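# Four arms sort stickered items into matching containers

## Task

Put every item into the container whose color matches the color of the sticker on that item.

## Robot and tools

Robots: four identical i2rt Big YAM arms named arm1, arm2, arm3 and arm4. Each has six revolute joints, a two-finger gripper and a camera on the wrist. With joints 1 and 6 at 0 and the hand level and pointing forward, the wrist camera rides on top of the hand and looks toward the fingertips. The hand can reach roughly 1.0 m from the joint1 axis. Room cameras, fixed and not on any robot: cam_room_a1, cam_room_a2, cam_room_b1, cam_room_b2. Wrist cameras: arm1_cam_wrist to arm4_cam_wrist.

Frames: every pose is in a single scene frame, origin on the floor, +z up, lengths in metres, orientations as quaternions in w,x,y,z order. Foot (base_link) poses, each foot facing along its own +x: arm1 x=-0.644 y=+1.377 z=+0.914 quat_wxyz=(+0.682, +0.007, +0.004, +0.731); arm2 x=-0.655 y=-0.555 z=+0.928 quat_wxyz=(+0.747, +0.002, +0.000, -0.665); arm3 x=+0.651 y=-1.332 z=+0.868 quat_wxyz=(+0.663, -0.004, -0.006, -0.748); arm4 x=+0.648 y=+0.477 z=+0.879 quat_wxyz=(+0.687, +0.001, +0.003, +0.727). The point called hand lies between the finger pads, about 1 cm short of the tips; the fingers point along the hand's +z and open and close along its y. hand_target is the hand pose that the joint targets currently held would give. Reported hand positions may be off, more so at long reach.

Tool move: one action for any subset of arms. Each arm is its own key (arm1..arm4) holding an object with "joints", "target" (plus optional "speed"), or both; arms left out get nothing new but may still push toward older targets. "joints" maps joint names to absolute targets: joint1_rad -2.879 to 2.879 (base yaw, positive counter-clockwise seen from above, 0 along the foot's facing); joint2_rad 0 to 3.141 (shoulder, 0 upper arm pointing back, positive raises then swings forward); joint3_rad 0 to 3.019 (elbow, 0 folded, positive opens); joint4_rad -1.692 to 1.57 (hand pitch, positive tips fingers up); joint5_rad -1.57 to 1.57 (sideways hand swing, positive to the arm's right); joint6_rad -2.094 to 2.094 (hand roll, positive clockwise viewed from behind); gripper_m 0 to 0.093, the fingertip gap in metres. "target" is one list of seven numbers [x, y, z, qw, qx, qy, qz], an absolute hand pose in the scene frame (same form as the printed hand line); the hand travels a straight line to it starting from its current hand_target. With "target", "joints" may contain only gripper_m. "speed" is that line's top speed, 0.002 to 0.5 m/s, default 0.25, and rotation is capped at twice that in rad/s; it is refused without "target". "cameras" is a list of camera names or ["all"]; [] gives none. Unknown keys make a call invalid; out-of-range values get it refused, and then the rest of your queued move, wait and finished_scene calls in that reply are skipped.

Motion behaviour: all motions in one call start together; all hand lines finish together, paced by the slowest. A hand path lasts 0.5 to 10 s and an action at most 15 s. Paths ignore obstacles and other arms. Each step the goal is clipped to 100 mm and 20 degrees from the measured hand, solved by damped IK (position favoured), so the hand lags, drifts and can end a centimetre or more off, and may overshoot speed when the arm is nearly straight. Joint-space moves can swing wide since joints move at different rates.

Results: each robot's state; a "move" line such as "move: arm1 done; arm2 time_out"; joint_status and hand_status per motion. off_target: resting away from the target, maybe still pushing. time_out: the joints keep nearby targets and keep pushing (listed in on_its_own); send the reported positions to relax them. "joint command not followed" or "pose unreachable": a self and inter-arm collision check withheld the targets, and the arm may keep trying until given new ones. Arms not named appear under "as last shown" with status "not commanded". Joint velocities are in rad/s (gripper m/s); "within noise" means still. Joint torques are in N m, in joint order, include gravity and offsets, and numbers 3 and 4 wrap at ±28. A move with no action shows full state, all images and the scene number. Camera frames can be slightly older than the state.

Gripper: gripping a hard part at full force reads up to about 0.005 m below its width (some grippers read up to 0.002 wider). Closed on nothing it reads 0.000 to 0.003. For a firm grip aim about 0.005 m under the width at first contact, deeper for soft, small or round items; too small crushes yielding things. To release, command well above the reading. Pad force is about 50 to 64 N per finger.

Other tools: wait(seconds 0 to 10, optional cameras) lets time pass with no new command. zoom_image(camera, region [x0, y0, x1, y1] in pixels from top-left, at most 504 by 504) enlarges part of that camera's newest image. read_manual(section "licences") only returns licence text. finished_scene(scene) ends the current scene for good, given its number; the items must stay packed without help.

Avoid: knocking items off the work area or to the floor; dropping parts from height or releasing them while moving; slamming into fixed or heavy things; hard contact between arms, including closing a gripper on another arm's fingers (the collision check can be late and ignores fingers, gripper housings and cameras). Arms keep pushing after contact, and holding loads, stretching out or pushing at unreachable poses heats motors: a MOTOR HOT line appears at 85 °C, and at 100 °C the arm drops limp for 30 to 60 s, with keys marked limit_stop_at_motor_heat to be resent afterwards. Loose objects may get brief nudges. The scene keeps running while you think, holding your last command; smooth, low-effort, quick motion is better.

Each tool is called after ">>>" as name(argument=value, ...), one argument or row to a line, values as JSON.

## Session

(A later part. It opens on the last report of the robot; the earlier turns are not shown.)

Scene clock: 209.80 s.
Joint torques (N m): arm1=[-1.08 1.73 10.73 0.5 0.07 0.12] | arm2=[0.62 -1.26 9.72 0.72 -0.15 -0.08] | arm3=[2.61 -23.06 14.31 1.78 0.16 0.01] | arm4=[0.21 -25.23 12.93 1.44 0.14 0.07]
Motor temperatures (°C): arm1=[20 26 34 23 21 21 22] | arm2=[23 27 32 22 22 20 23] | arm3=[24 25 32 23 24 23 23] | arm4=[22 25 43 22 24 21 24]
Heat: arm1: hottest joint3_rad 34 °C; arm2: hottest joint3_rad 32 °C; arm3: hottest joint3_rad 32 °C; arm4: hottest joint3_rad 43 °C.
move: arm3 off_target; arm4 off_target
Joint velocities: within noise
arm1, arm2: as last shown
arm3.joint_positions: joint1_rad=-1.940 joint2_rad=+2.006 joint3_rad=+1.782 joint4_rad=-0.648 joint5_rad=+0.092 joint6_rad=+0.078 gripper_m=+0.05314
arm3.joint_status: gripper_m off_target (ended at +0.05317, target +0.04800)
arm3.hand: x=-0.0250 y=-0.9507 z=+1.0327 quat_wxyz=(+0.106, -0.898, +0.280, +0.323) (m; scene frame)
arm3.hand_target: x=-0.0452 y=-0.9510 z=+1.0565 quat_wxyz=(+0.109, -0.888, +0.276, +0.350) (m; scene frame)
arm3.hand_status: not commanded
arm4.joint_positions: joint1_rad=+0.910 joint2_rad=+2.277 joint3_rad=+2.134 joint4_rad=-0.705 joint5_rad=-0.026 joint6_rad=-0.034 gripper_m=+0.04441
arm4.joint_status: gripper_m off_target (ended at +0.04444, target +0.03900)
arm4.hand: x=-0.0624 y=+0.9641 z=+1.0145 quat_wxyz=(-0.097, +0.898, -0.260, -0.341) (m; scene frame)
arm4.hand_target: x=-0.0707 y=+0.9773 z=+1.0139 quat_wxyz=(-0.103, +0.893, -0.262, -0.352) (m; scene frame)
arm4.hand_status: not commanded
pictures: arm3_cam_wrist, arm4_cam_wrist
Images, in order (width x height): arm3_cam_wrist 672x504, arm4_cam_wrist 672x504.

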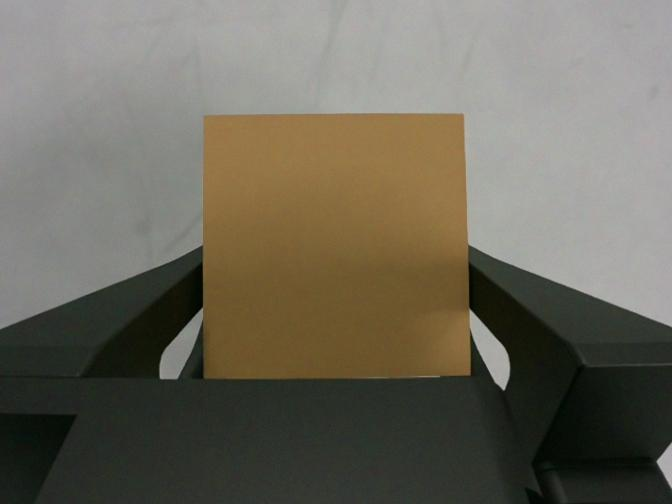

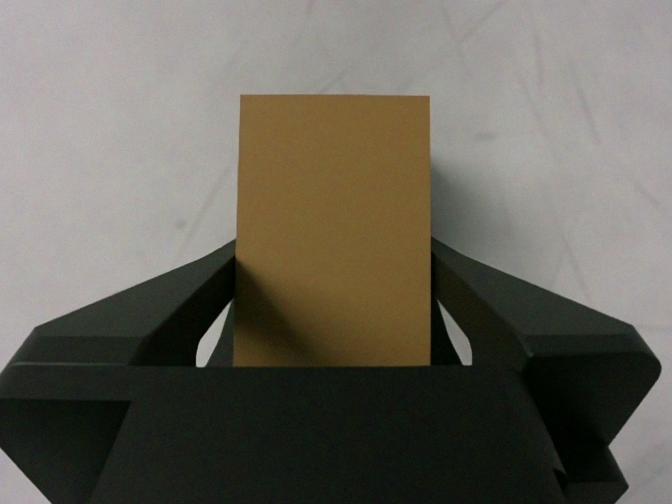

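>>> move(
  arm3={"target":[-0.040,-0.950,1.110,0.1087,-0.8885,0.2759,0.3500],"speed":0.12},
  arm4={"target":[-0.065,0.970,1.085,0.1032,-0.8928,0.2619,0.3517],"speed":0.12},
)

>>> move(
  arm3={"target":[0.392,-1.18,1.2,0.0973,-0.8970,0.2471,0.3533],"speed":0.3},
  arm4={"target":[0.394,0.637,1.2,0.1032,-0.8928,0.2619,0.3517],"speed":0.3},
  cameras=["arm3_cam_wrist","arm4_cam_wrist"],
)

>>> move(
  arm3={"joints":{"joint2_rad":0.55,"joint3_rad":1.5,"joint4_rad":-1.5}},
  arm4={"joints":{"joint1_rad":-1.086,"joint2_rad":1.016,"joint3_rad":0.726,"joint4_rad":-0.513,"joint5_rad":0,"joint6_rad":0}},
)

>>> move(
  arm3={"joints":{"joint1_rad":0.0,"joint5_rad":0,"joint6_rad":0}},
  cameras=["arm4_cam_wrist"],
)

>>> move(
  arm3={"joints":{"joint1_rad":0.925,"joint2_rad":1.016,"joint3_rad":0.726,"joint4_rad":-0.58}},
  cameras=["arm3_cam_wrist","arm4_cam_wrist","cam_room_a1","cam_room_a2"],
)

Scene clock: 228.60 s.
Joint torques (N m): arm1=[-1.08 1.55 10.77 0.51 0.11 0.12] | arm2=[0.62 -1.38 9.72 0.73 -0.16 -0.07] | arm3=[2.14 -25.93 14.76 1.03 0.05 -0.01] | arm4=[0.79 -30.62 13.41 0.65 0.19 0.09]
Motor temperatures (°C): arm1=[20 25 34 23 21 21 22] | arm2=[23 26 32 22 22 20 23] | arm3=[24 26 33 23 24 23 24] | arm4=[22 26 44 22 24 21 25]
Heat: arm1: hottest joint3_rad 34 °C; arm2: hottest joint3_rad 32 °C; arm3: hottest joint3_rad 33 °C; arm4: hottest joint3_rad 44 °C.
move: arm3 off_target; arm4 off_target
Joint velocities: within noise
arm1, arm2: as last shown
arm3.joint_positions: joint1_rad=-1.940 joint2_rad=+1.997 joint3_rad=+1.856 joint4_rad=-0.750 joint5_rad=+0.092 joint6_rad=+0.078 gripper_m=+0.05314
arm3.joint_status: not commanded
arm3.hand: x=-0.0246 y=-0.9505 z=+1.0630 quat_wxyz=(+0.104, -0.901, +0.280, +0.315) (m; scene frame)
arm3.hand_target: x=-0.0375 y=-0.9512 z=+1.1101 quat_wxyz=(+0.109, -0.888, +0.276, +0.350) (m; scene frame)
arm3.hand_status: off_target (0.049 m and 4.3 deg from the pose sent, 0.079 m and 3.3 deg at the start)
arm4.joint_positions: joint1_rad=+0.910 joint2_rad=+2.277 joint3_rad=+2.208 joint4_rad=-0.823 joint5_rad=-0.024 joint6_rad=-0.034 gripper_m=+0.04441
arm4.joint_status: not commanded
arm4.hand: x=-0.0577 y=+0.9613 z=+1.0354 quat_wxyz=(-0.091, +0.905, -0.262, -0.321) (m; scene frame)
arm4.hand_target: x=-0.0628 y=+0.9686 z=+1.0848 quat_wxyz=(-0.103, +0.893, -0.262, -0.352) (m; scene frame)
arm4.hand_status: off_target (0.051 m and 4.0 deg from the pose sent, 0.071 m and 1.6 deg at the start)
pictures: none

Scene clock: 231.33 s.
Joint torques (N m): arm1=[-0.85 1.08 10.85 0.34 0.09 0.09] | arm2=[0.56 -1.32 9.68 0.73 -0.14 -0.08] | arm3=[1.08 -0.97 9.46 1.17 -0.06 -0.12] | arm4=[1.55 -0.79 9.35 0.76 0.21 0.18]
Motor temperatures (°C): arm1=[20 25 34 23 21 21 22] | arm2=[23 26 32 22 22 20 23] | arm3=[24 26 33 23 24 23 24] | arm4=[22 26 43 22 24 21 25]
Heat: arm1: hottest joint3_rad 34 °C; arm2: hottest joint3_rad 32 °C; arm3: hottest joint3_rad 33 °C; arm4: hottest joint3_rad 43 °C.
move: arm3 done; arm4 done
Joint velocities: within noise
arm1, arm2: as last shown
arm3.joint_positions: joint1_rad=-1.940 joint2_rad=+0.638 joint3_rad=+0.919 joint4_rad=-1.082 joint5_rad=+0.041 joint6_rad=+0.033 gripper_m=+0.05314
arm3.joint_status: not commanded
arm3.hand: x=+0.3915 y=-1.1803 z=+1.2038 quat_wxyz=(+0.098, -0.894, +0.249, +0.359) (m; scene frame)
arm3.hand_target: x=+0.3920 y=-1.1800 z=+1.2001 quat_wxyz=(+0.097, -0.897, +0.247, +0.353) (m; scene frame)
arm3.hand_status: done (0.004 m and 0.8 deg from the pose sent, 0.495 m and 5.9 deg at the start)
arm4.joint_positions: joint1_rad=+0.967 joint2_rad=+0.639 joint3_rad=+0.880 joint4_rad=-1.048 joint5_rad=+0.022 joint6_rad=+0.005 gripper_m=+0.04440
arm4.joint_status: not commanded
arm4.hand: x=+0.3947 y=+0.6385 z=+1.2031 quat_wxyz=(-0.107, +0.891, -0.258, -0.359) (m; scene frame)
arm4.hand_target: x=+0.3940 y=+0.6370 z=+1.2000 quat_wxyz=(-0.103, +0.893, -0.262, -0.352) (m; scene frame)
arm4.hand_status: done (0.004 m and 1.1 deg from the pose sent, 0.580 m and 4.0 deg at the start)
pictures: arm3_cam_wrist, arm4_cam_wrist
Images, in order (width x height): arm3_cam_wrist 672x504, arm4_cam_wrist 672x504.

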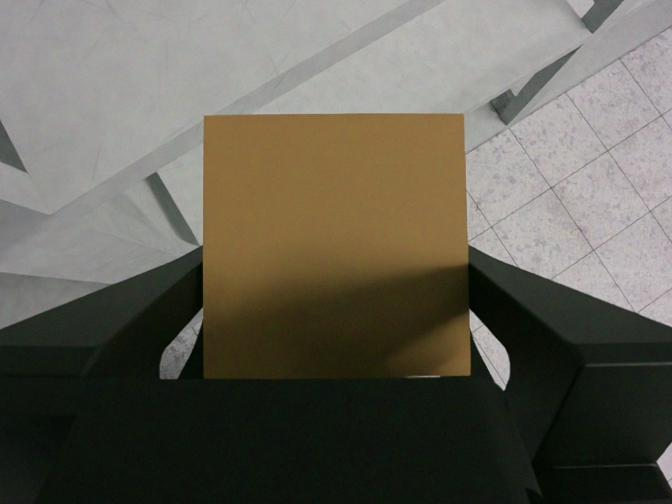

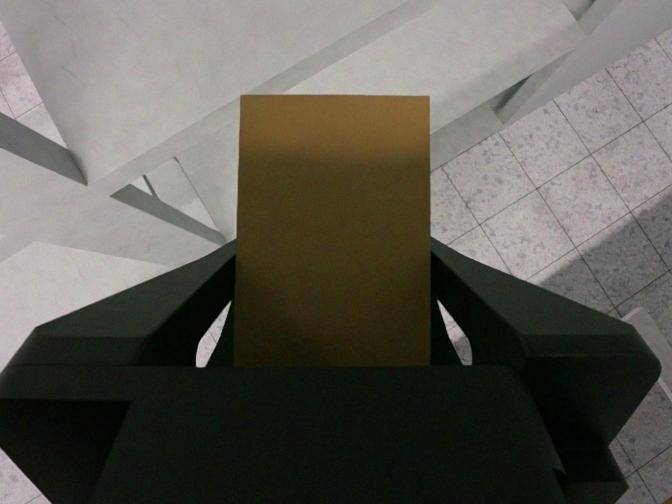

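Scene clock: 233.33 s.
Joint torques (N m): arm1=[-0.32 1.73 10.69 0.39 0.1 0.09] | arm2=[0.44 -1.26 9.72 0.72 -0.15 -0.08] | arm3=[0.91 4.31 9.72 1.51 -0.05 -0.14] | arm4=[0.73 -7.71 9.81 1.48 0.03 -0.03]
Motor temperatures (°C): arm1=[20 25 34 23 21 21 22] | arm2=[23 26 32 22 22 20 23] | arm3=[24 26 33 23 24 23 24] | arm4=[22 26 43 22 24 21 25]
Heat: arm1: hottest joint3_rad 34 °C; arm2: hottest joint3_rad 32 °C; arm3: hottest joint3_rad 33 °C; arm4: hottest joint3_rad 43 °C.
move: arm3 done; arm4 done
Joint velocities: within noise
arm1, arm2: as last shown
arm3.joint_positions: joint1_rad=-1.940 joint2_rad=+0.544 joint3_rad=+1.468 joint4_rad=-1.495 joint5_rad=+0.041 joint6_rad=+0.033 gripper_m=+0.05314
arm3.joint_status: all done
arm3.hand: x=+0.5023 y=-1.2365 z=+1.4213 quat_wxyz=(+0.120, -0.846, +0.239, +0.460) (m; scene frame)
arm3.hand_target: x=+0.5057 y=-1.2380 z=+1.4335 quat_wxyz=(+0.124, -0.842, +0.236, +0.469) (m; scene frame)
arm3.hand_status: not commanded
arm4.joint_positions: joint1_rad=-1.087 joint2_rad=+1.026 joint3_rad=+0.714 joint4_rad=-0.527 joint5_rad=+0.001 joint6_rad=+0.005 gripper_m=+0.04437
arm4.joint_status: all done
arm4.hand: x=+1.0031 y=+0.6898 z=+1.0644 quat_wxyz=(-0.342, +0.247, -0.902, -0.095) (m; scene frame)
arm4.hand_target: x=+1.0077 y=+0.6931 z=+1.0774 quat_wxyz=(-0.359, +0.248, -0.894, -0.099) (m; scene frame)
arm4.hand_status: not commanded
pictures: none

Scene clock: 235.30 s.
Joint torques (N m): arm1=[-0.91 1.85 10.78 0.42 0.11 0.13] | arm2=[0.44 -1.44 9.68 0.75 -0.15 -0.07] | arm3=[2.14 4.66 9.58 1.52 0 -0.11] | arm4=[1.03 -7.3 9.81 1.58 0.03 0]
Motor temperatures (°C): arm1=[20 25 34 23 21 21 22] | arm2=[23 26 31 22 22 20 23] | arm3=[24 26 33 23 24 23 24] | arm4=[22 26 43 22 24 21 26]
Heat: arm1: hottest joint3_rad 34 °C; arm2: hottest joint3_rad 31 °C; arm3: hottest joint3_rad 33 °C; arm4: hottest joint3_rad 43 °C.
move: arm3 done
Joint velocities: within noise
arm1, arm2, arm4: as last shown
arm3.joint_positions: joint1_rad=-0.012 joint2_rad=+0.544 joint3_rad=+1.468 joint4_rad=-1.495 joint5_rad=+0.001 joint6_rad=+0.007 gripper_m=+0.05310
arm3.joint_status: all done
arm3.hand: x=+0.6271 y=-1.4943 z=+1.4249 quat_wxyz=(-0.321, -0.660, -0.573, +0.363) (m; scene frame)
arm3.hand_target: x=+0.6296 y=-1.4906 z=+1.4371 quat_wxyz=(-0.329, -0.651, -0.576, +0.369) (m; scene frame)
arm3.hand_status: not commanded
pictures: arm4_cam_wrist
Images, in order (width x height): arm4_cam_wrist 672x504.

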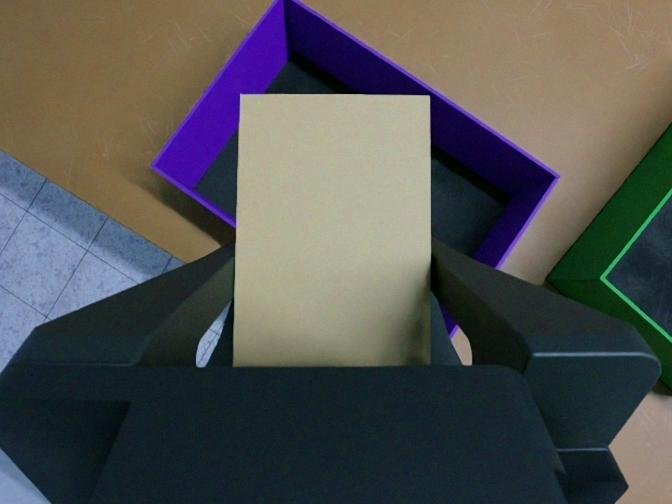

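Scene clock: 236.77 s.
Joint torques (N m): arm1=[-0.97 1.61 10.85 0.43 0.12 0.12] | arm2=[0.44 -1.38 9.72 0.7 -0.15 -0.08] | arm3=[1.73 -7.3 9.03 2.11 0.11 -0.1] | arm4=[0.85 -7.41 9.8 1.52 0.05 -0.02]
Motor temperatures (°C): arm1=[20 25 34 23 21 21 22] | arm2=[23 26 31 22 22 20 23] | arm3=[24 26 33 23 24 23 24] | arm4=[22 26 43 22 24 21 26]
Heat: arm1: hottest joint3_rad 34 °C; arm2: hottest joint3_rad 31 °C; arm3: hottest joint3_rad 33 °C; arm4: hottest joint3_rad 43 °C.
move: arm3 done
Joint velocities: within noise
arm1.joint_positions: joint1_rad=-2.215 joint2_rad=+0.701 joint3_rad=+0.878 joint4_rad=-1.551 joint5_rad=-0.001 joint6_rad=-0.015 gripper_m=+0.08794
arm1.joint_status: not commanded
arm1.hand: x=-0.4716 y=+1.2671 z=+1.1617 quat_wxyz=(-0.086, -0.275, -0.957, +0.029) (m; scene frame)
arm1.hand_target: x=-0.4715 y=+1.2691 z=+1.1603 quat_wxyz=(-0.079, -0.274, -0.958, +0.027) (m; scene frame)
arm1.hand_status: not commanded
arm2.joint_positions: joint1_rad=+0.918 joint2_rad=+0.699 joint3_rad=+0.906 joint4_rad=-1.546 joint5_rad=+0.000 joint6_rad=+0.001 gripper_m=+0.08990
arm2.joint_status: not commanded
arm2.hand: x=-0.4783 y=-0.6620 z=+1.1917 quat_wxyz=(-0.113, -0.264, -0.958, +0.029) (m; scene frame)
arm2.hand_target: x=-0.4818 y=-0.6598 z=+1.1834 quat_wxyz=(-0.096, -0.258, -0.961, +0.024) (m; scene frame)
arm2.hand_status: not commanded
arm3.joint_positions: joint1_rad=+0.917 joint2_rad=+1.023 joint3_rad=+0.731 joint4_rad=-0.598 joint5_rad=-0.002 joint6_rad=+0.006 gripper_m=+0.05309
arm3.joint_status: all done
arm3.hand: x=+0.9396 y=-1.6121 z=+1.0585 quat_wxyz=(-0.313, -0.356, -0.871, +0.130) (m; scene frame)
arm3.hand_target: x=+0.9429 y=-1.6109 z=+1.0610 quat_wxyz=(-0.321, -0.349, -0.870, +0.134) (m; scene frame)
arm3.hand_status: not commanded
arm4: as last shown
pictures: arm3_cam_wrist, arm4_cam_wrist, cam_room_a1, cam_room_a2
Images, in order (width x height): arm3_cam_wrist 672x504, arm4_cam_wrist 672x504, cam_room_a1 672x504, cam_room_a2 672x504.

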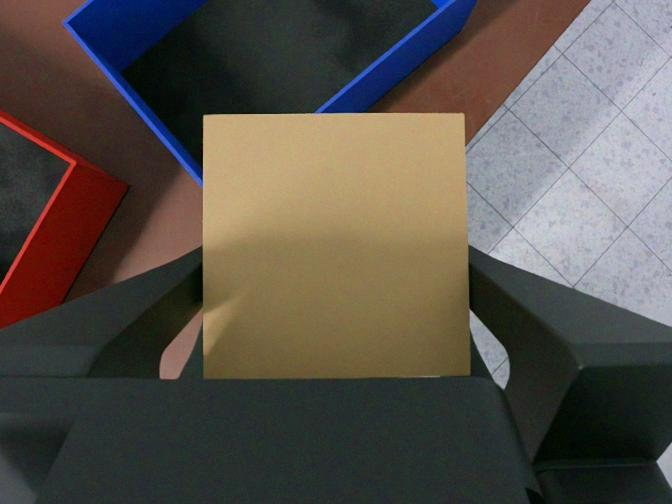

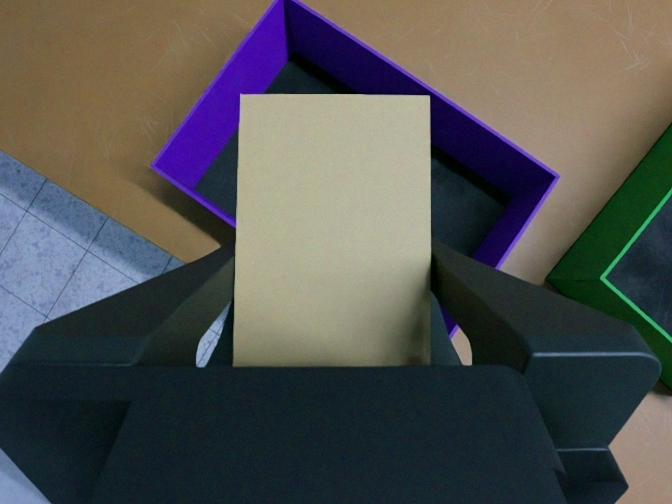

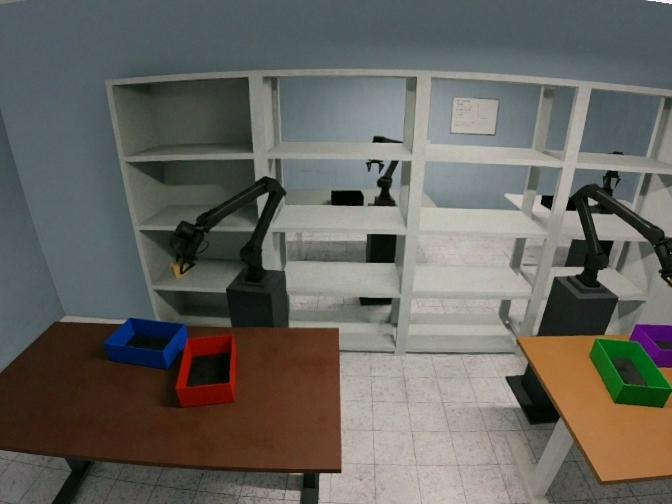

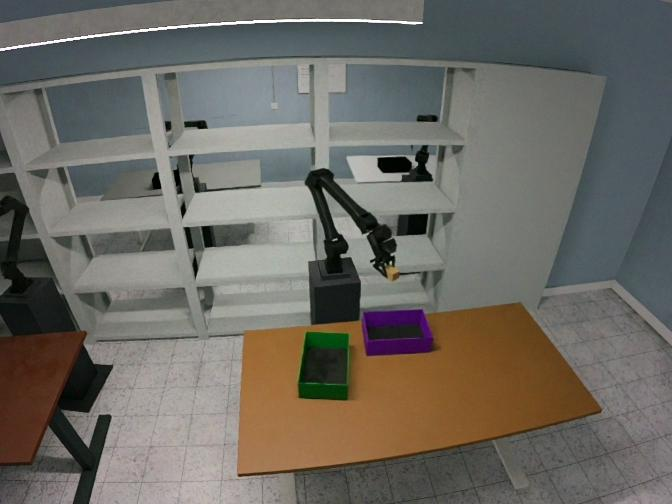

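>>> move(
  arm3={"target":[1.142,-1.758,0.85,0.3357,0.3269,0.8745,-0.1255],"speed":0.25},
  arm4={"target":[1.087,0.729,0.84,0.3582,-0.2388,0.8976,0.0953],"speed":0.25},
  cameras=["arm3_cam_wrist","arm4_cam_wrist","cam_room_a1","cam_room_a2"],
)

Scene clock: 256.53 s.
Joint torques (N m): arm1=[-0.91 1.32 10.84 0.35 0.13 0.11] | arm2=[0.56 -1.26 9.69 0.7 -0.14 -0.08] | arm3=[2.14 -19.19 10.06 2 -0.07 -0.05] | arm4=[0.03 -13.39 6.56 1.63 0.04 -0.01]
Motor temperatures (°C): arm1=[20 24 34 23 21 21 21] | arm2=[23 25 31 22 22 20 23] | arm3=[24 25 32 23 24 23 24] | arm4=[22 25 42 22 24 21 26]
Heat: arm1: hottest joint3_rad 34 °C; arm2: hottest joint3_rad 31 °C; arm3: hottest joint3_rad 32 °C; arm4: hottest joint3_rad 42 °C.
move: arm3 off_target; arm4 off_target
Joint velocities: arm1=[within noise] | arm2=[0.015 0.005 -0.012 -0.012 -0.168 0.007 0] | arm3=[within noise] | arm4=[within noise]
arm1, arm2: as last shown
arm3.joint_positions: joint1_rad=+0.962 joint2_rad=+1.979 joint3_rad=+1.080 joint4_rad=-0.009 joint5_rad=-0.005 joint6_rad=+0.006 gripper_m=+0.05309
arm3.joint_status: not commanded
arm3.hand: x=+1.1167 y=-1.7484 z=+0.8300 quat_wxyz=(-0.308, -0.337, -0.882, +0.119) (m; scene frame)
arm3.hand_target: x=+1.1410 y=-1.7569 z=+0.8511 quat_wxyz=(-0.336, -0.327, -0.874, +0.125) (m; scene frame)
arm3.hand_status: off_target (0.034 m and 3.6 deg from the pose sent, 0.325 m and 4.3 deg at the start)
arm4.joint_positions: joint1_rad=-1.098 joint2_rad=+1.777 joint3_rad=+0.631 joint4_rad=+0.293 joint5_rad=+0.001 joint6_rad=+0.005 gripper_m=+0.04437
arm4.joint_status: not commanded
arm4.hand: x=+1.0678 y=+0.7221 z=+0.8286 quat_wxyz=(-0.336, +0.243, -0.905, -0.091) (m; scene frame)
arm4.hand_target: x=+1.0863 y=+0.7285 z=+0.8405 quat_wxyz=(-0.358, +0.239, -0.898, -0.095) (m; scene frame)
arm4.hand_status: off_target (0.023 m and 2.7 deg from the pose sent, 0.243 m and 2.1 deg at the start)
pictures: arm3_cam_wrist, arm4_cam_wrist, cam_room_a1, cam_room_a2
Images, in order (width x height): arm3_cam_wrist 672x504, arm4_cam_wrist 672x504, cam_room_a1 672x504, cam_room_a2 672x504.

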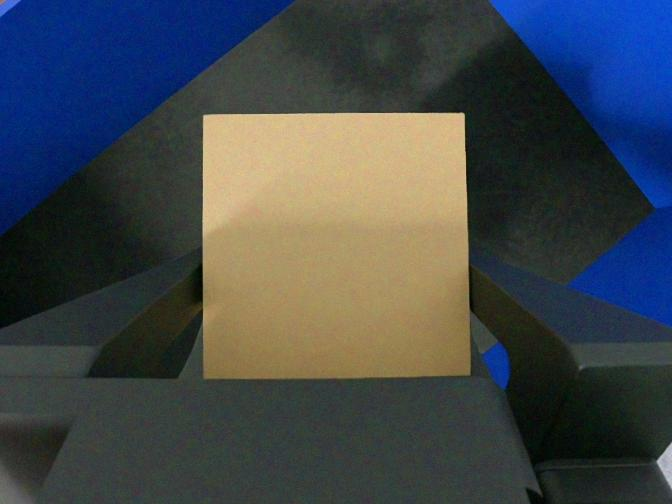

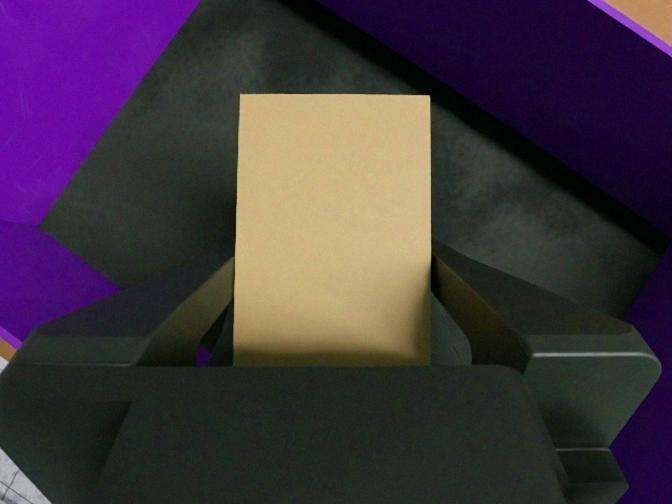

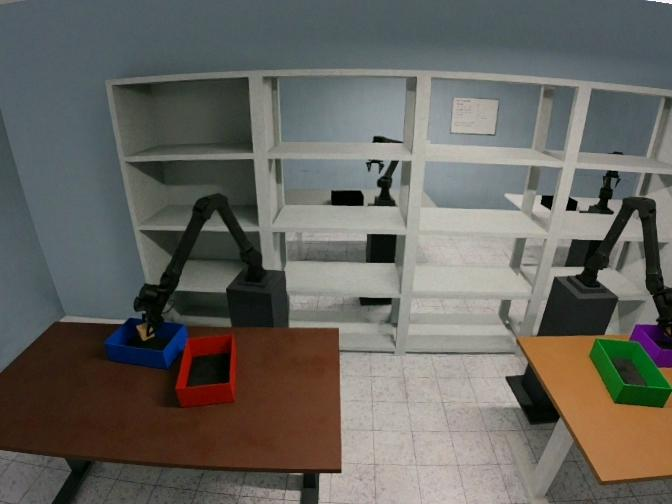

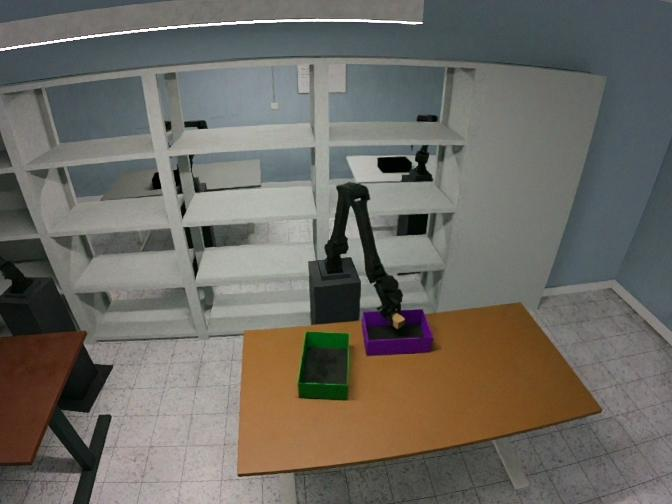

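>>> move(
  arm3={"target":[1.158,-1.758,0.79,0.3357,0.3269,0.8745,-0.1255],"speed":0.12},
  arm4={"target":[1.098,0.732,0.77,0.3582,-0.2388,0.8976,0.0953],"speed":0.12},
  cameras=["arm3_cam_wrist","arm4_cam_wrist"],
)

>>> move(
  arm3={"target":[1.158,-1.758,0.775,0.3357,0.3269,0.8745,-0.1255],"speed":0.05},
  arm4={"target":[1.098,0.732,0.754,0.3582,-0.2388,0.8976,0.0953],"speed":0.05},
)

>>> move(
  arm3={"target":[1.158,-1.758,0.766,0.3357,0.3269,0.8745,-0.1255],"speed":0.05},
  arm4={"target":[1.098,0.732,0.746,0.3582,-0.2388,0.8976,0.0953],"speed":0.05},
  cameras=["arm3_cam_wrist","arm4_cam_wrist"],
)

Scene clock: 265.07 s.
Joint torques (N m): arm1=[-1.03 1.44 10.81 0.36 0.1 0.11] | arm2=[0.56 -1.32 9.68 0.72 -0.14 -0.07] | arm3=[1.9 -19.49 9.21 2.06 0.13 0.03] | arm4=[0.21 -14.04 4.4 1.8 0.21 -0.09]
Motor temperatures (°C): arm1=[20 24 34 23 21 21 21] | arm2=[23 25 31 22 22 20 23] | arm3=[24 25 32 23 24 23 24] | arm4=[22 25 40 22 24 21 26]
Heat: arm1: hottest joint3_rad 34 °C; arm2: hottest joint3_rad 31 °C; arm3: hottest joint3_rad 32 °C; arm4: hottest joint3_rad 40 °C.
move: arm3 off_target; arm4 off_target
Joint velocities: within noise
arm1, arm2: as last shown
arm3.joint_positions: joint1_rad=+0.984 joint2_rad=+2.118 joint3_rad=+1.120 joint4_rad=+0.098 joint5_rad=+0.003 joint6_rad=+0.014 gripper_m=+0.05309
arm3.joint_status: not commanded
arm3.hand: x=+1.1354 y=-1.7483 z=+0.7771 quat_wxyz=(-0.312, -0.332, -0.882, +0.119) (m; scene frame)
arm3.hand_target: x=+1.1572 y=-1.7570 z=+0.7909 quat_wxyz=(-0.336, -0.327, -0.874, +0.125) (m; scene frame)
arm3.hand_status: off_target (0.028 m and 3.0 deg from the pose sent, 0.058 m and 3.6 deg at the start)
arm4.joint_positions: joint1_rad=-1.107 joint2_rad=+2.005 joint3_rad=+0.690 joint4_rad=+0.484 joint5_rad=-0.007 joint6_rad=+0.009 gripper_m=+0.04437
arm4.joint_status: not commanded
arm4.hand: x=+1.0870 y=+0.7295 z=+0.7692 quat_wxyz=(-0.346, +0.237, -0.903, -0.097) (m; scene frame)
arm4.hand_target: x=+1.0979 y=+0.7318 z=+0.7703 quat_wxyz=(-0.358, +0.239, -0.898, -0.095) (m; scene frame)
arm4.hand_status: off_target (0.011 m and 1.5 deg from the pose sent, 0.067 m and 2.7 deg at the start)
pictures: arm3_cam_wrist, arm4_cam_wrist
Images, in order (width x height): arm3_cam_wrist 672x504, arm4_cam_wrist 672x504.

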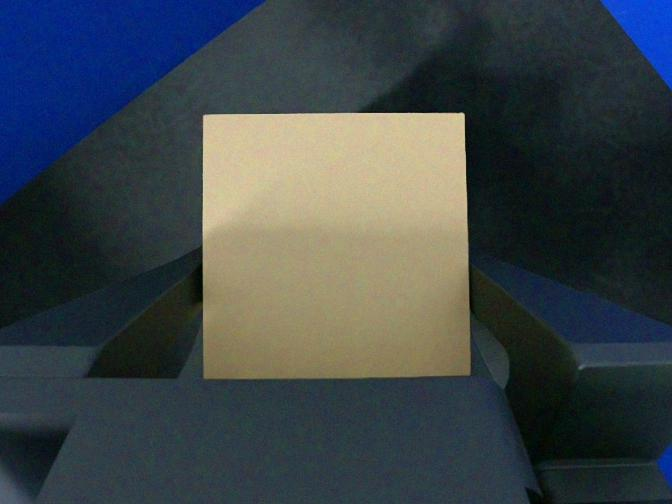

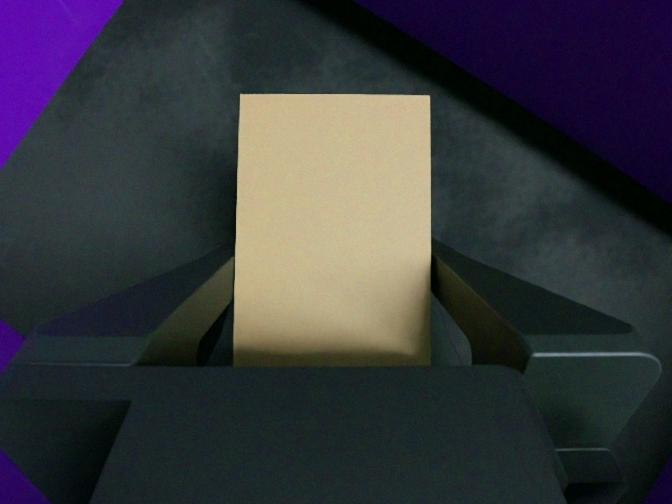

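Scene clock: 266.03 s.
Joint torques (N m): arm1=[-1.03 2.08 10.84 0.47 0.11 0.15] | arm2=[0.5 -1.32 9.69 0.72 -0.14 -0.08] | arm3=[2.08 -19.19 9.01 2.11 0.14 0.03] | arm4=[0.44 -14.21 4.25 1.84 0.16 -0.05]
Motor temperatures (°C): arm1=[20 24 34 23 21 21 21] | arm2=[23 25 31 22 22 20 23] | arm3=[24 25 32 23 24 23 24] | arm4=[22 25 40 22 24 21 26]
Heat: arm1: hottest joint3_rad 34 °C; arm2: hottest joint3_rad 31 °C; arm3: hottest joint3_rad 32 °C; arm4: hottest joint3_rad 40 °C.
move: arm3 off_target; arm4 off_target
Joint velocities: within noise
arm1, arm2: as last shown
arm3.joint_positions: joint1_rad=+0.984 joint2_rad=+2.147 joint3_rad=+1.124 joint4_rad=+0.128 joint5_rad=+0.003 joint6_rad=+0.014 gripper_m=+0.05309
arm3.joint_status: not commanded
arm3.hand: x=+1.1361 y=-1.7492 z=+0.7649 quat_wxyz=(-0.314, -0.332, -0.882, +0.120) (m; scene frame)
arm3.hand_target: x=+1.1573 y=-1.7571 z=+0.7757 quat_wxyz=(-0.336, -0.327, -0.874, +0.125) (m; scene frame)
arm3.hand_status: off_target (0.026 m and 2.8 deg from the pose sent, 0.025 m and 3.0 deg at the start)
arm4.joint_positions: joint1_rad=-1.107 joint2_rad=+2.052 joint3_rad=+0.697 joint4_rad=+0.526 joint5_rad=-0.007 joint6_rad=+0.009 gripper_m=+0.04437
arm4.joint_status: not commanded
arm4.hand: x=+1.0865 y=+0.7291 z=+0.7548 quat_wxyz=(-0.346, +0.237, -0.902, -0.097) (m; scene frame)
arm4.hand_target: x=+1.0976 y=+0.7317 z=+0.7541 quat_wxyz=(-0.358, +0.239, -0.898, -0.095) (m; scene frame)
arm4.hand_status: off_target (0.012 m and 1.5 deg from the pose sent, 0.019 m and 1.5 deg at the start)
pictures: none

Scene clock: 267.00 s.
Joint torques (N m): arm1=[-0.44 1.79 10.8 0.4 0.14 0.12] | arm2=[0.56 -1.26 9.73 0.72 -0.15 -0.09] | arm3=[2.02 -19.19 8.84 2.09 0.14 0.02] | arm4=[0.15 -14.04 4.18 1.61 0.18 -0.06]
Motor temperatures (°C): arm1=[20 24 34 23 21 21 21] | arm2=[23 25 31 22 22 20 23] | arm3=[24 25 32 23 24 23 24] | arm4=[22 25 39 22 24 21 26]
Heat: arm1: hottest joint3_rad 34 °C; arm2: hottest joint3_rad 31 °C; arm3: hottest joint3_rad 32 °C; arm4: hottest joint3_rad 39 °C.
move: arm3 off_target; arm4 off_target
Joint velocities: within noise
arm1, arm2: as last shown
arm3.joint_positions: joint1_rad=+0.984 joint2_rad=+2.165 joint3_rad=+1.127 joint4_rad=+0.145 joint5_rad=+0.003 joint6_rad=+0.014 gripper_m=+0.05309
arm3.joint_status: not commanded
arm3.hand: x=+1.1367 y=-1.7498 z=+0.7577 quat_wxyz=(-0.315, -0.331, -0.881, +0.120) (m; scene frame)
arm3.hand_target: x=+1.1573 y=-1.7571 z=+0.7667 quat_wxyz=(-0.336, -0.327, -0.875, +0.125) (m; scene frame)
arm3.hand_status: off_target (0.024 m and 2.6 deg from the pose sent, 0.024 m and 2.8 deg at the start)
arm4.joint_positions: joint1_rad=-1.107 joint2_rad=+2.076 joint3_rad=+0.702 joint4_rad=+0.547 joint5_rad=-0.007 joint6_rad=+0.009 gripper_m=+0.04437
arm4.joint_status: not commanded
arm4.hand: x=+1.0869 y=+0.7293 z=+0.7478 quat_wxyz=(-0.347, +0.237, -0.902, -0.097) (m; scene frame)
arm4.hand_target: x=+1.0978 y=+0.7318 z=+0.7463 quat_wxyz=(-0.358, +0.239, -0.898, -0.095) (m; scene frame)
arm4.hand_status: off_target (0.012 m and 1.4 deg from the pose sent, 0.015 m and 1.5 deg at the start)
pictures: arm3_cam_wrist, arm4_cam_wrist
Images, in order (width x height): arm3_cam_wrist 672x504, arm4_cam_wrist 672x504.

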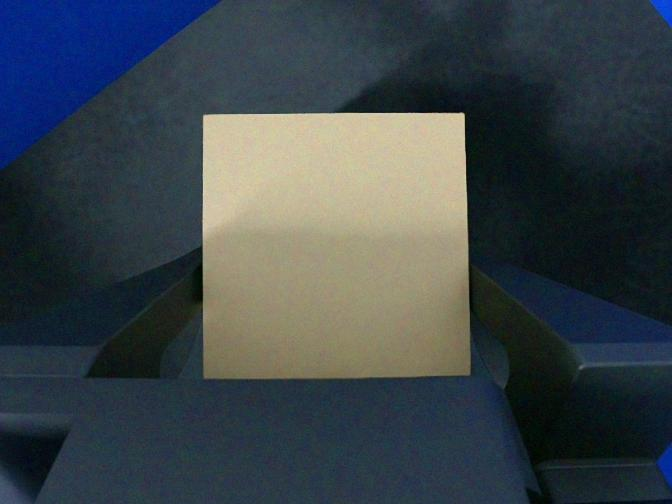

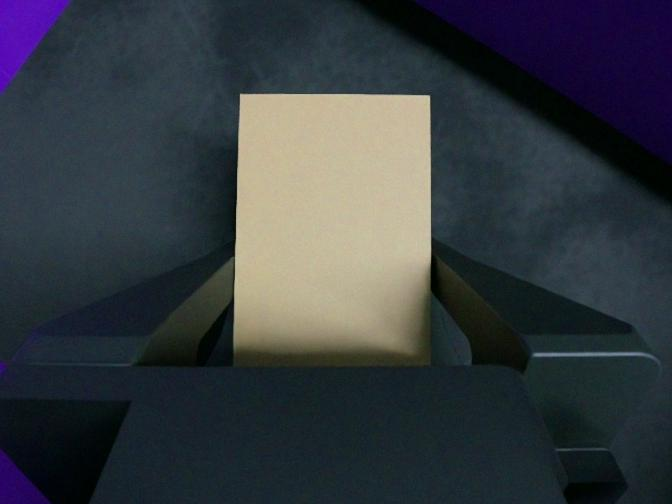

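>>> move(
  arm3={"target":[1.158,-1.758,0.758,0.3357,0.3269,0.8745,-0.1255],"speed":0.05},
  arm4={"target":[1.098,0.732,0.739,0.3582,-0.2388,0.8976,0.0953],"speed":0.05},
)

>>> move(
  arm3={"target":[1.158,-1.758,0.751,0.3357,0.3269,0.8745,-0.1255],"speed":0.05},
  arm4={"target":[1.098,0.732,0.733,0.3582,-0.2388,0.8976,0.0953],"speed":0.05},
)

>>> wait(
  seconds=0.05,
)

Scene clock: 271.73 s.
Joint torques (N m): arm1=[-0.26 1.55 10.74 0.39 0.12 0.09] | arm2=[0.5 -1.26 9.72 0.75 -0.15 -0.09] | arm3=[1.96 -18.37 8.62 2.02 0.11 0.02] | arm4=[0.62 -14.1 3.89 1.81 0.18 -0.08]
Motor temperatures (°C): arm1=[20 24 34 23 21 21 21] | arm2=[23 25 31 22 22 20 23] | arm3=[24 25 32 23 24 23 24] | arm4=[22 25 38 22 24 21 26]
Heat: arm1: hottest joint3_rad 34 °C; arm2: hottest joint3_rad 31 °C; arm3: hottest joint3_rad 32 °C; arm4: hottest joint3_rad 38 °C.
move: arm3 off_target; arm4 off_target
Joint velocities: within noise
arm1, arm2: as last shown
arm3.joint_positions: joint1_rad=+0.984 joint2_rad=+2.175 joint3_rad=+1.133 joint4_rad=+0.163 joint5_rad=+0.004 joint6_rad=+0.014 gripper_m=+0.05309
arm3.joint_status: not commanded
arm3.hand: x=+1.1397 y=-1.7527 z=+0.7569 quat_wxyz=(-0.321, -0.331, -0.879, +0.123) (m; scene frame)
arm3.hand_target: x=+1.1573 y=-1.7573 z=+0.7584 quat_wxyz=(-0.336, -0.327, -0.875, +0.125) (m; scene frame)
arm3.hand_status: off_target (0.019 m and 1.8 deg from the pose sent, 0.023 m and 2.6 deg at the start)
arm4.joint_positions: joint1_rad=-1.107 joint2_rad=+2.099 joint3_rad=+0.708 joint4_rad=+0.564 joint5_rad=-0.007 joint6_rad=+0.009 gripper_m=+0.04437
arm4.joint_status: not commanded
arm4.hand: x=+1.0873 y=+0.7295 z=+0.7411 quat_wxyz=(-0.347, +0.237, -0.902, -0.097) (m; scene frame)
arm4.hand_target: x=+1.0976 y=+0.7317 z=+0.7392 quat_wxyz=(-0.358, +0.239, -0.898, -0.095) (m; scene frame)
arm4.hand_status: off_target (0.011 m and 1.4 deg from the pose sent, 0.014 m and 1.4 deg at the start)
pictures: none

Scene clock: 272.70 s.
Joint torques (N m): arm1=[-1.08 1.9 10.78 0.53 0.07 0.14] | arm2=[0.44 -1.38 9.7 0.72 -0.14 -0.08] | arm3=[1.79 -17.67 8.38 1.94 0.07 0.02] | arm4=[0.26 -13.98 3.89 1.7 0.17 -0.04]
Motor temperatures (°C): arm1=[20 24 34 23 21 21 21] | arm2=[23 25 31 22 22 20 23] | arm3=[24 25 32 23 24 23 24] | arm4=[22 25 38 22 24 21 26]
Heat: arm1: hottest joint3_rad 34 °C; arm2: hottest joint3_rad 31 °C; arm3: hottest joint3_rad 32 °C; arm4: hottest joint3_rad 38 °C.
move: arm3 off_target; arm4 done
Joint velocities: within noise
arm1, arm2: as last shown
arm3.joint_positions: joint1_rad=+0.984 joint2_rad=+2.182 joint3_rad=+1.140 joint4_rad=+0.179 joint5_rad=+0.005 joint6_rad=+0.014 gripper_m=+0.05309
arm3.joint_status: not commanded
arm3.hand: x=+1.1431 y=-1.7558 z=+0.7571 quat_wxyz=(-0.328, -0.330, -0.876, +0.126) (m; scene frame)
arm3.hand_target: x=+1.1575 y=-1.7575 z=+0.7515 quat_wxyz=(-0.336, -0.327, -0.874, +0.125) (m; scene frame)
arm3.hand_status: off_target (0.016 m and 1.0 deg from the pose sent, 0.020 m and 1.8 deg at the start)
arm4.joint_positions: joint1_rad=-1.107 joint2_rad=+2.112 joint3_rad=+0.713 joint4_rad=+0.581 joint5_rad=-0.007 joint6_rad=+0.008 gripper_m=+0.04437
arm4.joint_status: not commanded
arm4.hand: x=+1.0897 y=+0.7309 z=+0.7389 quat_wxyz=(-0.352, +0.237, -0.900, -0.098) (m; scene frame)
arm4.hand_target: x=+1.0977 y=+0.7318 z=+0.7332 quat_wxyz=(-0.358, +0.239, -0.898, -0.095) (m; scene frame)
arm4.hand_status: done (0.010 m and 0.9 deg from the pose sent, 0.014 m and 1.4 deg at the start)
pictures: none

Scene clock: 272.77 s.
Joint torques (N m): arm1=[-0.85 1.67 10.81 0.51 0.12 0.14] | arm2=[0.62 -1.32 9.72 0.72 -0.15 -0.08] | arm3=[1.96 -17.67 8.35 1.95 0.06 0.03] | arm4=[0.44 -13.86 3.93 1.8 0.17 -0.08]
Motor temperatures (°C): arm1=[20 24 34 23 21 21 21] | arm2=[23 25 31 22 22 20 23] | arm3=[24 25 32 23 24 23 24] | arm4=[22 25 38 22 24 21 26]
Heat: arm1: hottest joint3_rad 34 °C; arm2: hottest joint3_rad 31 °C; arm3: hottest joint3_rad 32 °C; arm4: hottest joint3_rad 38 °C.
Joint velocities: within noise
arm1.joint_positions: joint1_rad=-2.215 joint2_rad=+0.701 joint3_rad=+0.878 joint4_rad=-1.551 joint5_rad=-0.001 joint6_rad=-0.015 gripper_m=+0.08794
arm1.joint_status: not commanded
arm1.hand: x=-0.4716 y=+1.2671 z=+1.1617 quat_wxyz=(-0.086, -0.275, -0.957, +0.029) (m; scene frame)
arm1.hand_target: x=-0.4715 y=+1.2691 z=+1.1603 quat_wxyz=(-0.079, -0.274, -0.958, +0.027) (m; scene frame)
arm1.hand_status: not commanded
arm2.joint_positions: joint1_rad=+0.918 joint2_rad=+0.699 joint3_rad=+0.906 joint4_rad=-1.546 joint5_rad=+0.000 joint6_rad=+0.001 gripper_m=+0.08990
arm2.joint_status: not commanded
arm2.hand: x=-0.4783 y=-0.6620 z=+1.1917 quat_wxyz=(-0.113, -0.264, -0.958, +0.029) (m; scene frame)
arm2.hand_target: x=-0.4818 y=-0.6598 z=+1.1834 quat_wxyz=(-0.096, -0.258, -0.961, +0.024) (m; scene frame)
arm2.hand_status: not commanded
arm3.joint_positions: joint1_rad=+0.984 joint2_rad=+2.182 joint3_rad=+1.140 joint4_rad=+0.179 joint5_rad=+0.005 joint6_rad=+0.014 gripper_m=+0.05309
arm3.joint_status: not commanded
arm3.hand: x=+1.1431 y=-1.7558 z=+0.7571 quat_wxyz=(-0.328, -0.330, -0.876, +0.126) (m; scene frame)
arm3.hand_target: x=+1.1575 y=-1.7575 z=+0.7515 quat_wxyz=(-0.336, -0.327, -0.874, +0.125) (m; scene frame)
arm3.hand_status: off_target (0.016 m and 1.0 deg from the pose sent, 0.020 m and 1.8 deg at the start)
arm4.joint_positions: joint1_rad=-1.107 joint2_rad=+2.112 joint3_rad=+0.713 joint4_rad=+0.581 joint5_rad=-0.007 joint6_rad=+0.008 gripper_m=+0.04437
arm4.joint_status: not commanded
arm4.hand: x=+1.0897 y=+0.7309 z=+0.7389 quat_wxyz=(-0.352, +0.237, -0.900, -0.098) (m; scene frame)
arm4.hand_target: x=+1.0977 y=+0.7318 z=+0.7332 quat_wxyz=(-0.358, +0.239, -0.898, -0.095) (m; scene frame)
arm4.hand_status: done (0.010 m and 0.9 deg from the pose sent, 0.014 m and 1.4 deg at the start)
wait: 0.07 s; no rest
pictures: none

>>> move(
  arm3={"joints":{"gripper_m":0.068}},
  arm4={"joints":{"gripper_m":0.06}},
)

>>> move(
  arm3={"joints":{"gripper_m":0.086}},
  arm4={"joints":{"gripper_m":0.084}},
  cameras=["arm3_cam_wrist","arm4_cam_wrist"],
)

>>> move(
  arm3={"target":[1.150,-1.755,0.95,0.3357,0.3269,0.8745,-0.1255],"speed":0.15},
  arm4={"target":[1.090,0.730,0.95,0.3582,-0.2388,0.8976,0.0953],"speed":0.15},
  cameras=["arm3_cam_wrist","arm4_cam_wrist","cam_room_a1","cam_room_a2"],
)

Scene clock: 278.57 s.
Joint torques (N m): arm1=[-1.14 1.49 10.82 0.58 0.14 0.15] | arm2=[0.5 -1.38 9.72 0.73 -0.15 -0.08] | arm3=[2.08 -19.08 8.21 1.88 0.06 0.02] | arm4=[0.73 -13.92 3.9 1.84 0.16 -0.08]
Motor temperatures (°C): arm1=[20 24 34 23 21 21 21] | arm2=[23 25 31 22 22 20 23] | arm3=[24 25 32 23 24 23 24] | arm4=[22 25 37 22 24 21 26]
Heat: arm1: hottest joint3_rad 34 °C; arm2: hottest joint3_rad 31 °C; arm3: hottest joint3_rad 32 °C; arm4: hottest joint3_rad 37 °C.
move: arm3 done; arm4 done
Joint velocities: within noise
arm1, arm2: as last shown
arm3.joint_positions: joint1_rad=+0.984 joint2_rad=+2.197 joint3_rad=+1.141 joint4_rad=+0.179 joint5_rad=+0.005 joint6_rad=+0.015 gripper_m=+0.06796
arm3.joint_status: all done
arm3.hand: x=+1.1407 y=-1.7539 z=+0.7483 quat_wxyz=(-0.322, -0.331, -0.878, +0.124) (m; scene frame)
arm3.hand_target: x=+1.1575 y=-1.7574 z=+0.7514 quat_wxyz=(-0.336, -0.327, -0.874, +0.125) (m; scene frame)
arm3.hand_status: not commanded
arm4.joint_positions: joint1_rad=-1.107 joint2_rad=+2.114 joint3_rad=+0.713 joint4_rad=+0.581 joint5_rad=-0.007 joint6_rad=+0.008 gripper_m=+0.05991
arm4.joint_status: all done
arm4.hand: x=+1.0891 y=+0.7305 z=+0.7378 quat_wxyz=(-0.351, +0.237, -0.901, -0.098) (m; scene frame)
arm4.hand_target: x=+1.0977 y=+0.7318 z=+0.7333 quat_wxyz=(-0.358, +0.239, -0.898, -0.095) (m; scene frame)
arm4.hand_status: not commanded
pictures: none

Scene clock: 279.07 s.
Joint torques (N m): arm1=[-0.79 1.96 10.96 0.43 0.11 0.13] | arm2=[0.56 -1.32 9.7 0.76 -0.16 -0.08] | arm3=[1.96 -18.96 8.2 1.92 0.07 0.01] | arm4=[0.79 -14.27 3.85 1.52 0.15 -0.08]
Motor temperatures (°C): arm1=[20 24 34 23 21 21 21] | arm2=[23 25 31 22 22 20 23] | arm3=[24 25 32 23 24 23 24] | arm4=[22 25 37 22 24 21 26]
Heat: arm1: hottest joint3_rad 34 °C; arm2: hottest joint3_rad 31 °C; arm3: hottest joint3_rad 32 °C; arm4: hottest joint3_rad 37 °C.
move: arm3 done; arm4 done
Joint velocities: within noise
arm1, arm2: as last shown
arm3.joint_positions: joint1_rad=+0.984 joint2_rad=+2.197 joint3_rad=+1.141 joint4_rad=+0.179 joint5_rad=+0.005 joint6_rad=+0.015 gripper_m=+0.08593
arm3.joint_status: all done
arm3.hand: x=+1.1407 y=-1.7539 z=+0.7483 quat_wxyz=(-0.322, -0.331, -0.878, +0.124) (m; scene frame)
arm3.hand_target: x=+1.1575 y=-1.7574 z=+0.7514 quat_wxyz=(-0.336, -0.327, -0.874, +0.125) (m; scene frame)
arm3.hand_status: not commanded
arm4.joint_positions: joint1_rad=-1.107 joint2_rad=+2.114 joint3_rad=+0.713 joint4_rad=+0.583 joint5_rad=-0.007 joint6_rad=+0.008 gripper_m=+0.08388
arm4.joint_status: all done
arm4.hand: x=+1.0894 y=+0.7307 z=+0.7381 quat_wxyz=(-0.351, +0.237, -0.900, -0.098) (m; scene frame)
arm4.hand_target: x=+1.0977 y=+0.7318 z=+0.7333 quat_wxyz=(-0.358, +0.239, -0.898, -0.095) (m; scene frame)
arm4.hand_status: not commanded
pictures: arm3_cam_wrist, arm4_cam_wrist
Images, in order (width x height): arm3_cam_wrist 672x504, arm4_cam_wrist 672x504.

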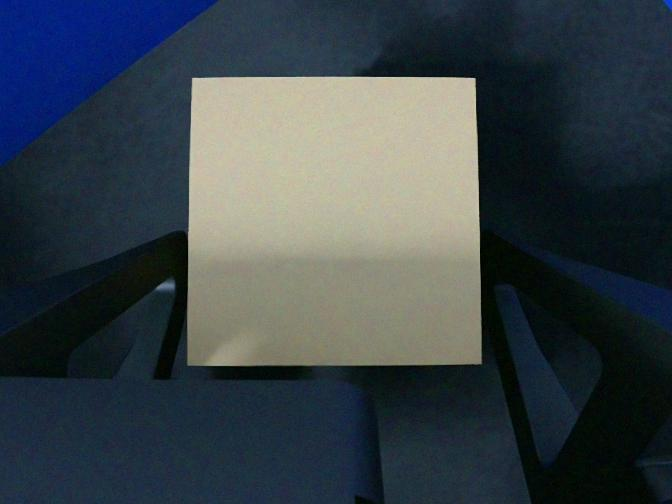

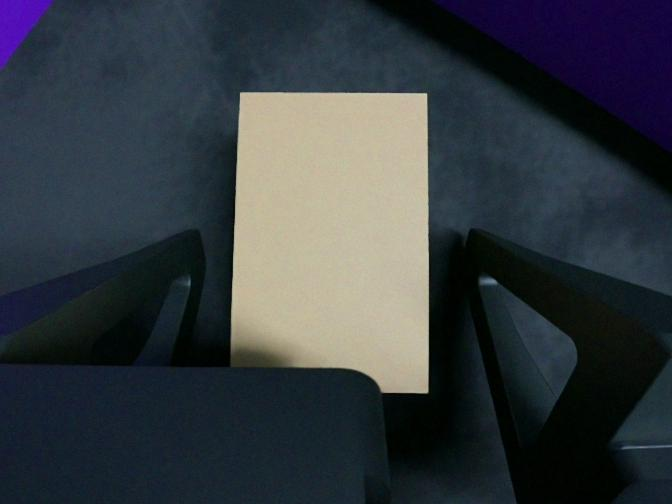

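Scene clock: 281.20 s.
Joint torques (N m): arm1=[-1.08 0.97 10.77 0.4 0.06 0.12] | arm2=[0.44 -1.26 9.68 0.7 -0.15 -0.08] | arm3=[1.32 -18.96 11.64 0.96 -0.08 -0.05] | arm4=[0.97 -12.63 9.57 0.64 0.21 -0.03]
Motor temperatures (°C): arm1=[20 24 34 23 21 21 21] | arm2=[23 25 31 22 22 20 23] | arm3=[24 26 32 23 24 23 24] | arm4=[22 25 37 22 24 21 26]
Heat: arm1: hottest joint3_rad 34 °C; arm2: hottest joint3_rad 31 °C; arm3: hottest joint3_rad 32 °C; arm4: hottest joint3_rad 37 °C.
move: arm3 off_target; arm4 off_target
Joint velocities: within noise
arm1, arm2: as last shown
arm3.joint_positions: joint1_rad=+0.984 joint2_rad=+1.817 joint3_rad=+1.153 joint4_rad=-0.226 joint5_rad=+0.003 joint6_rad=+0.015 gripper_m=+0.08593
arm3.joint_status: not commanded
arm3.hand: x=+1.1344 y=-1.7457 z=+0.9271 quat_wxyz=(-0.316, -0.332, -0.881, +0.121) (m; scene frame)
arm3.hand_target: x=+1.1491 y=-1.7542 z=+0.9503 quat_wxyz=(-0.336, -0.327, -0.874, +0.126) (m; scene frame)
arm3.hand_status: off_target (0.029 m and 2.4 deg from the pose sent, 0.202 m and 1.7 deg at the start)
arm4.joint_positions: joint1_rad=-1.107 joint2_rad=+1.490 joint3_rad=+0.694 joint4_rad=-0.042 joint5_rad=-0.004 joint6_rad=+0.008 gripper_m=+0.08388
arm4.joint_status: not commanded
arm4.hand: x=+1.0752 y=+0.7222 z=+0.9326 quat_wxyz=(-0.343, +0.237, -0.904, -0.094) (m; scene frame)
arm4.hand_target: x=+1.0893 y=+0.7295 z=+0.9503 quat_wxyz=(-0.358, +0.239, -0.898, -0.095) (m; scene frame)
arm4.hand_status: off_target (0.024 m and 1.9 deg from the pose sent, 0.212 m and 0.9 deg at the start)
pictures: arm3_cam_wrist, arm4_cam_wrist, cam_room_a1, cam_room_a2
Images, in order (width x height): arm3_cam_wrist 672x504, arm4_cam_wrist 672x504, cam_room_a1 672x504, cam_room_a2 672x504.

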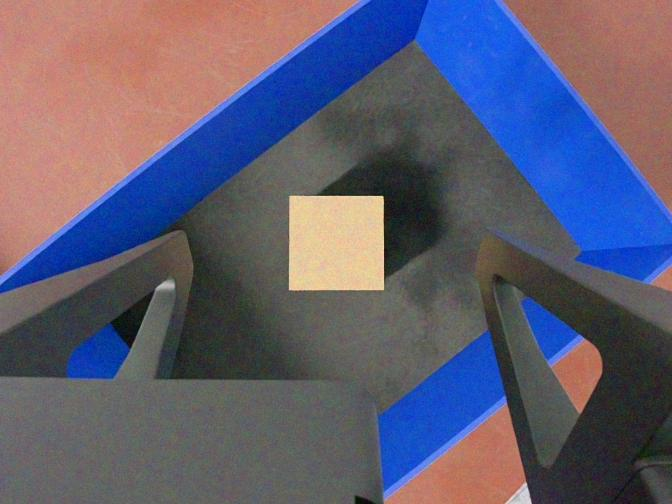

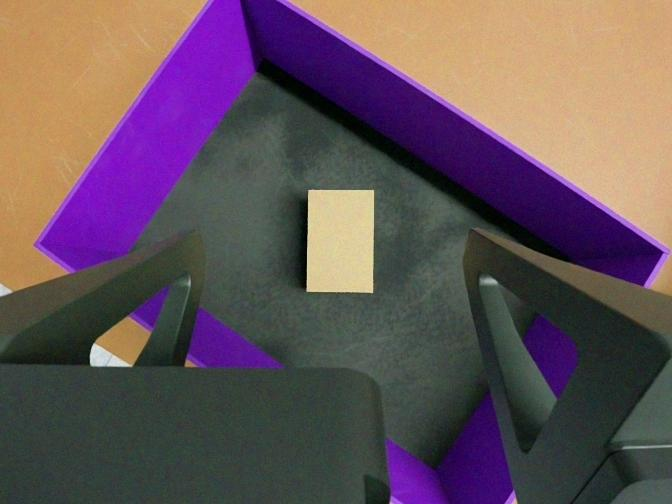

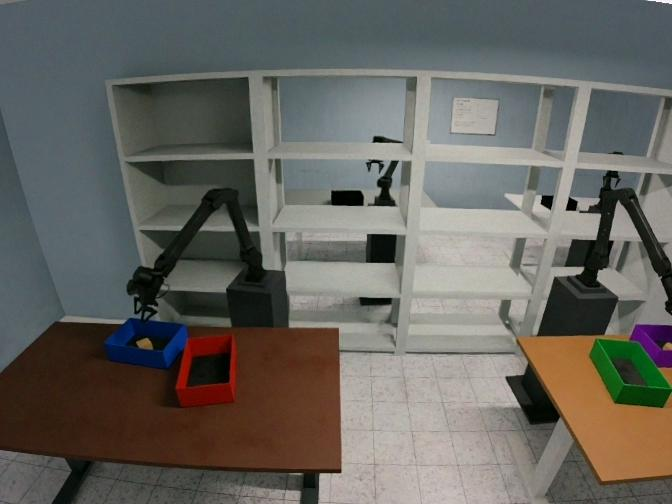

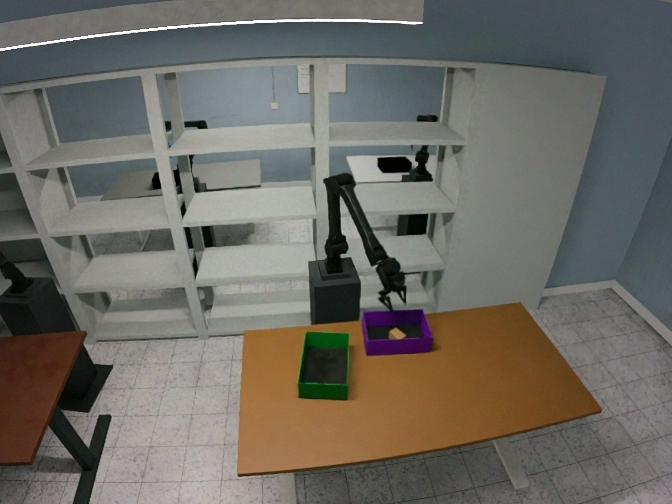

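>>> finished_scene(
  scene=3,
)

The scene is finished: the task was done.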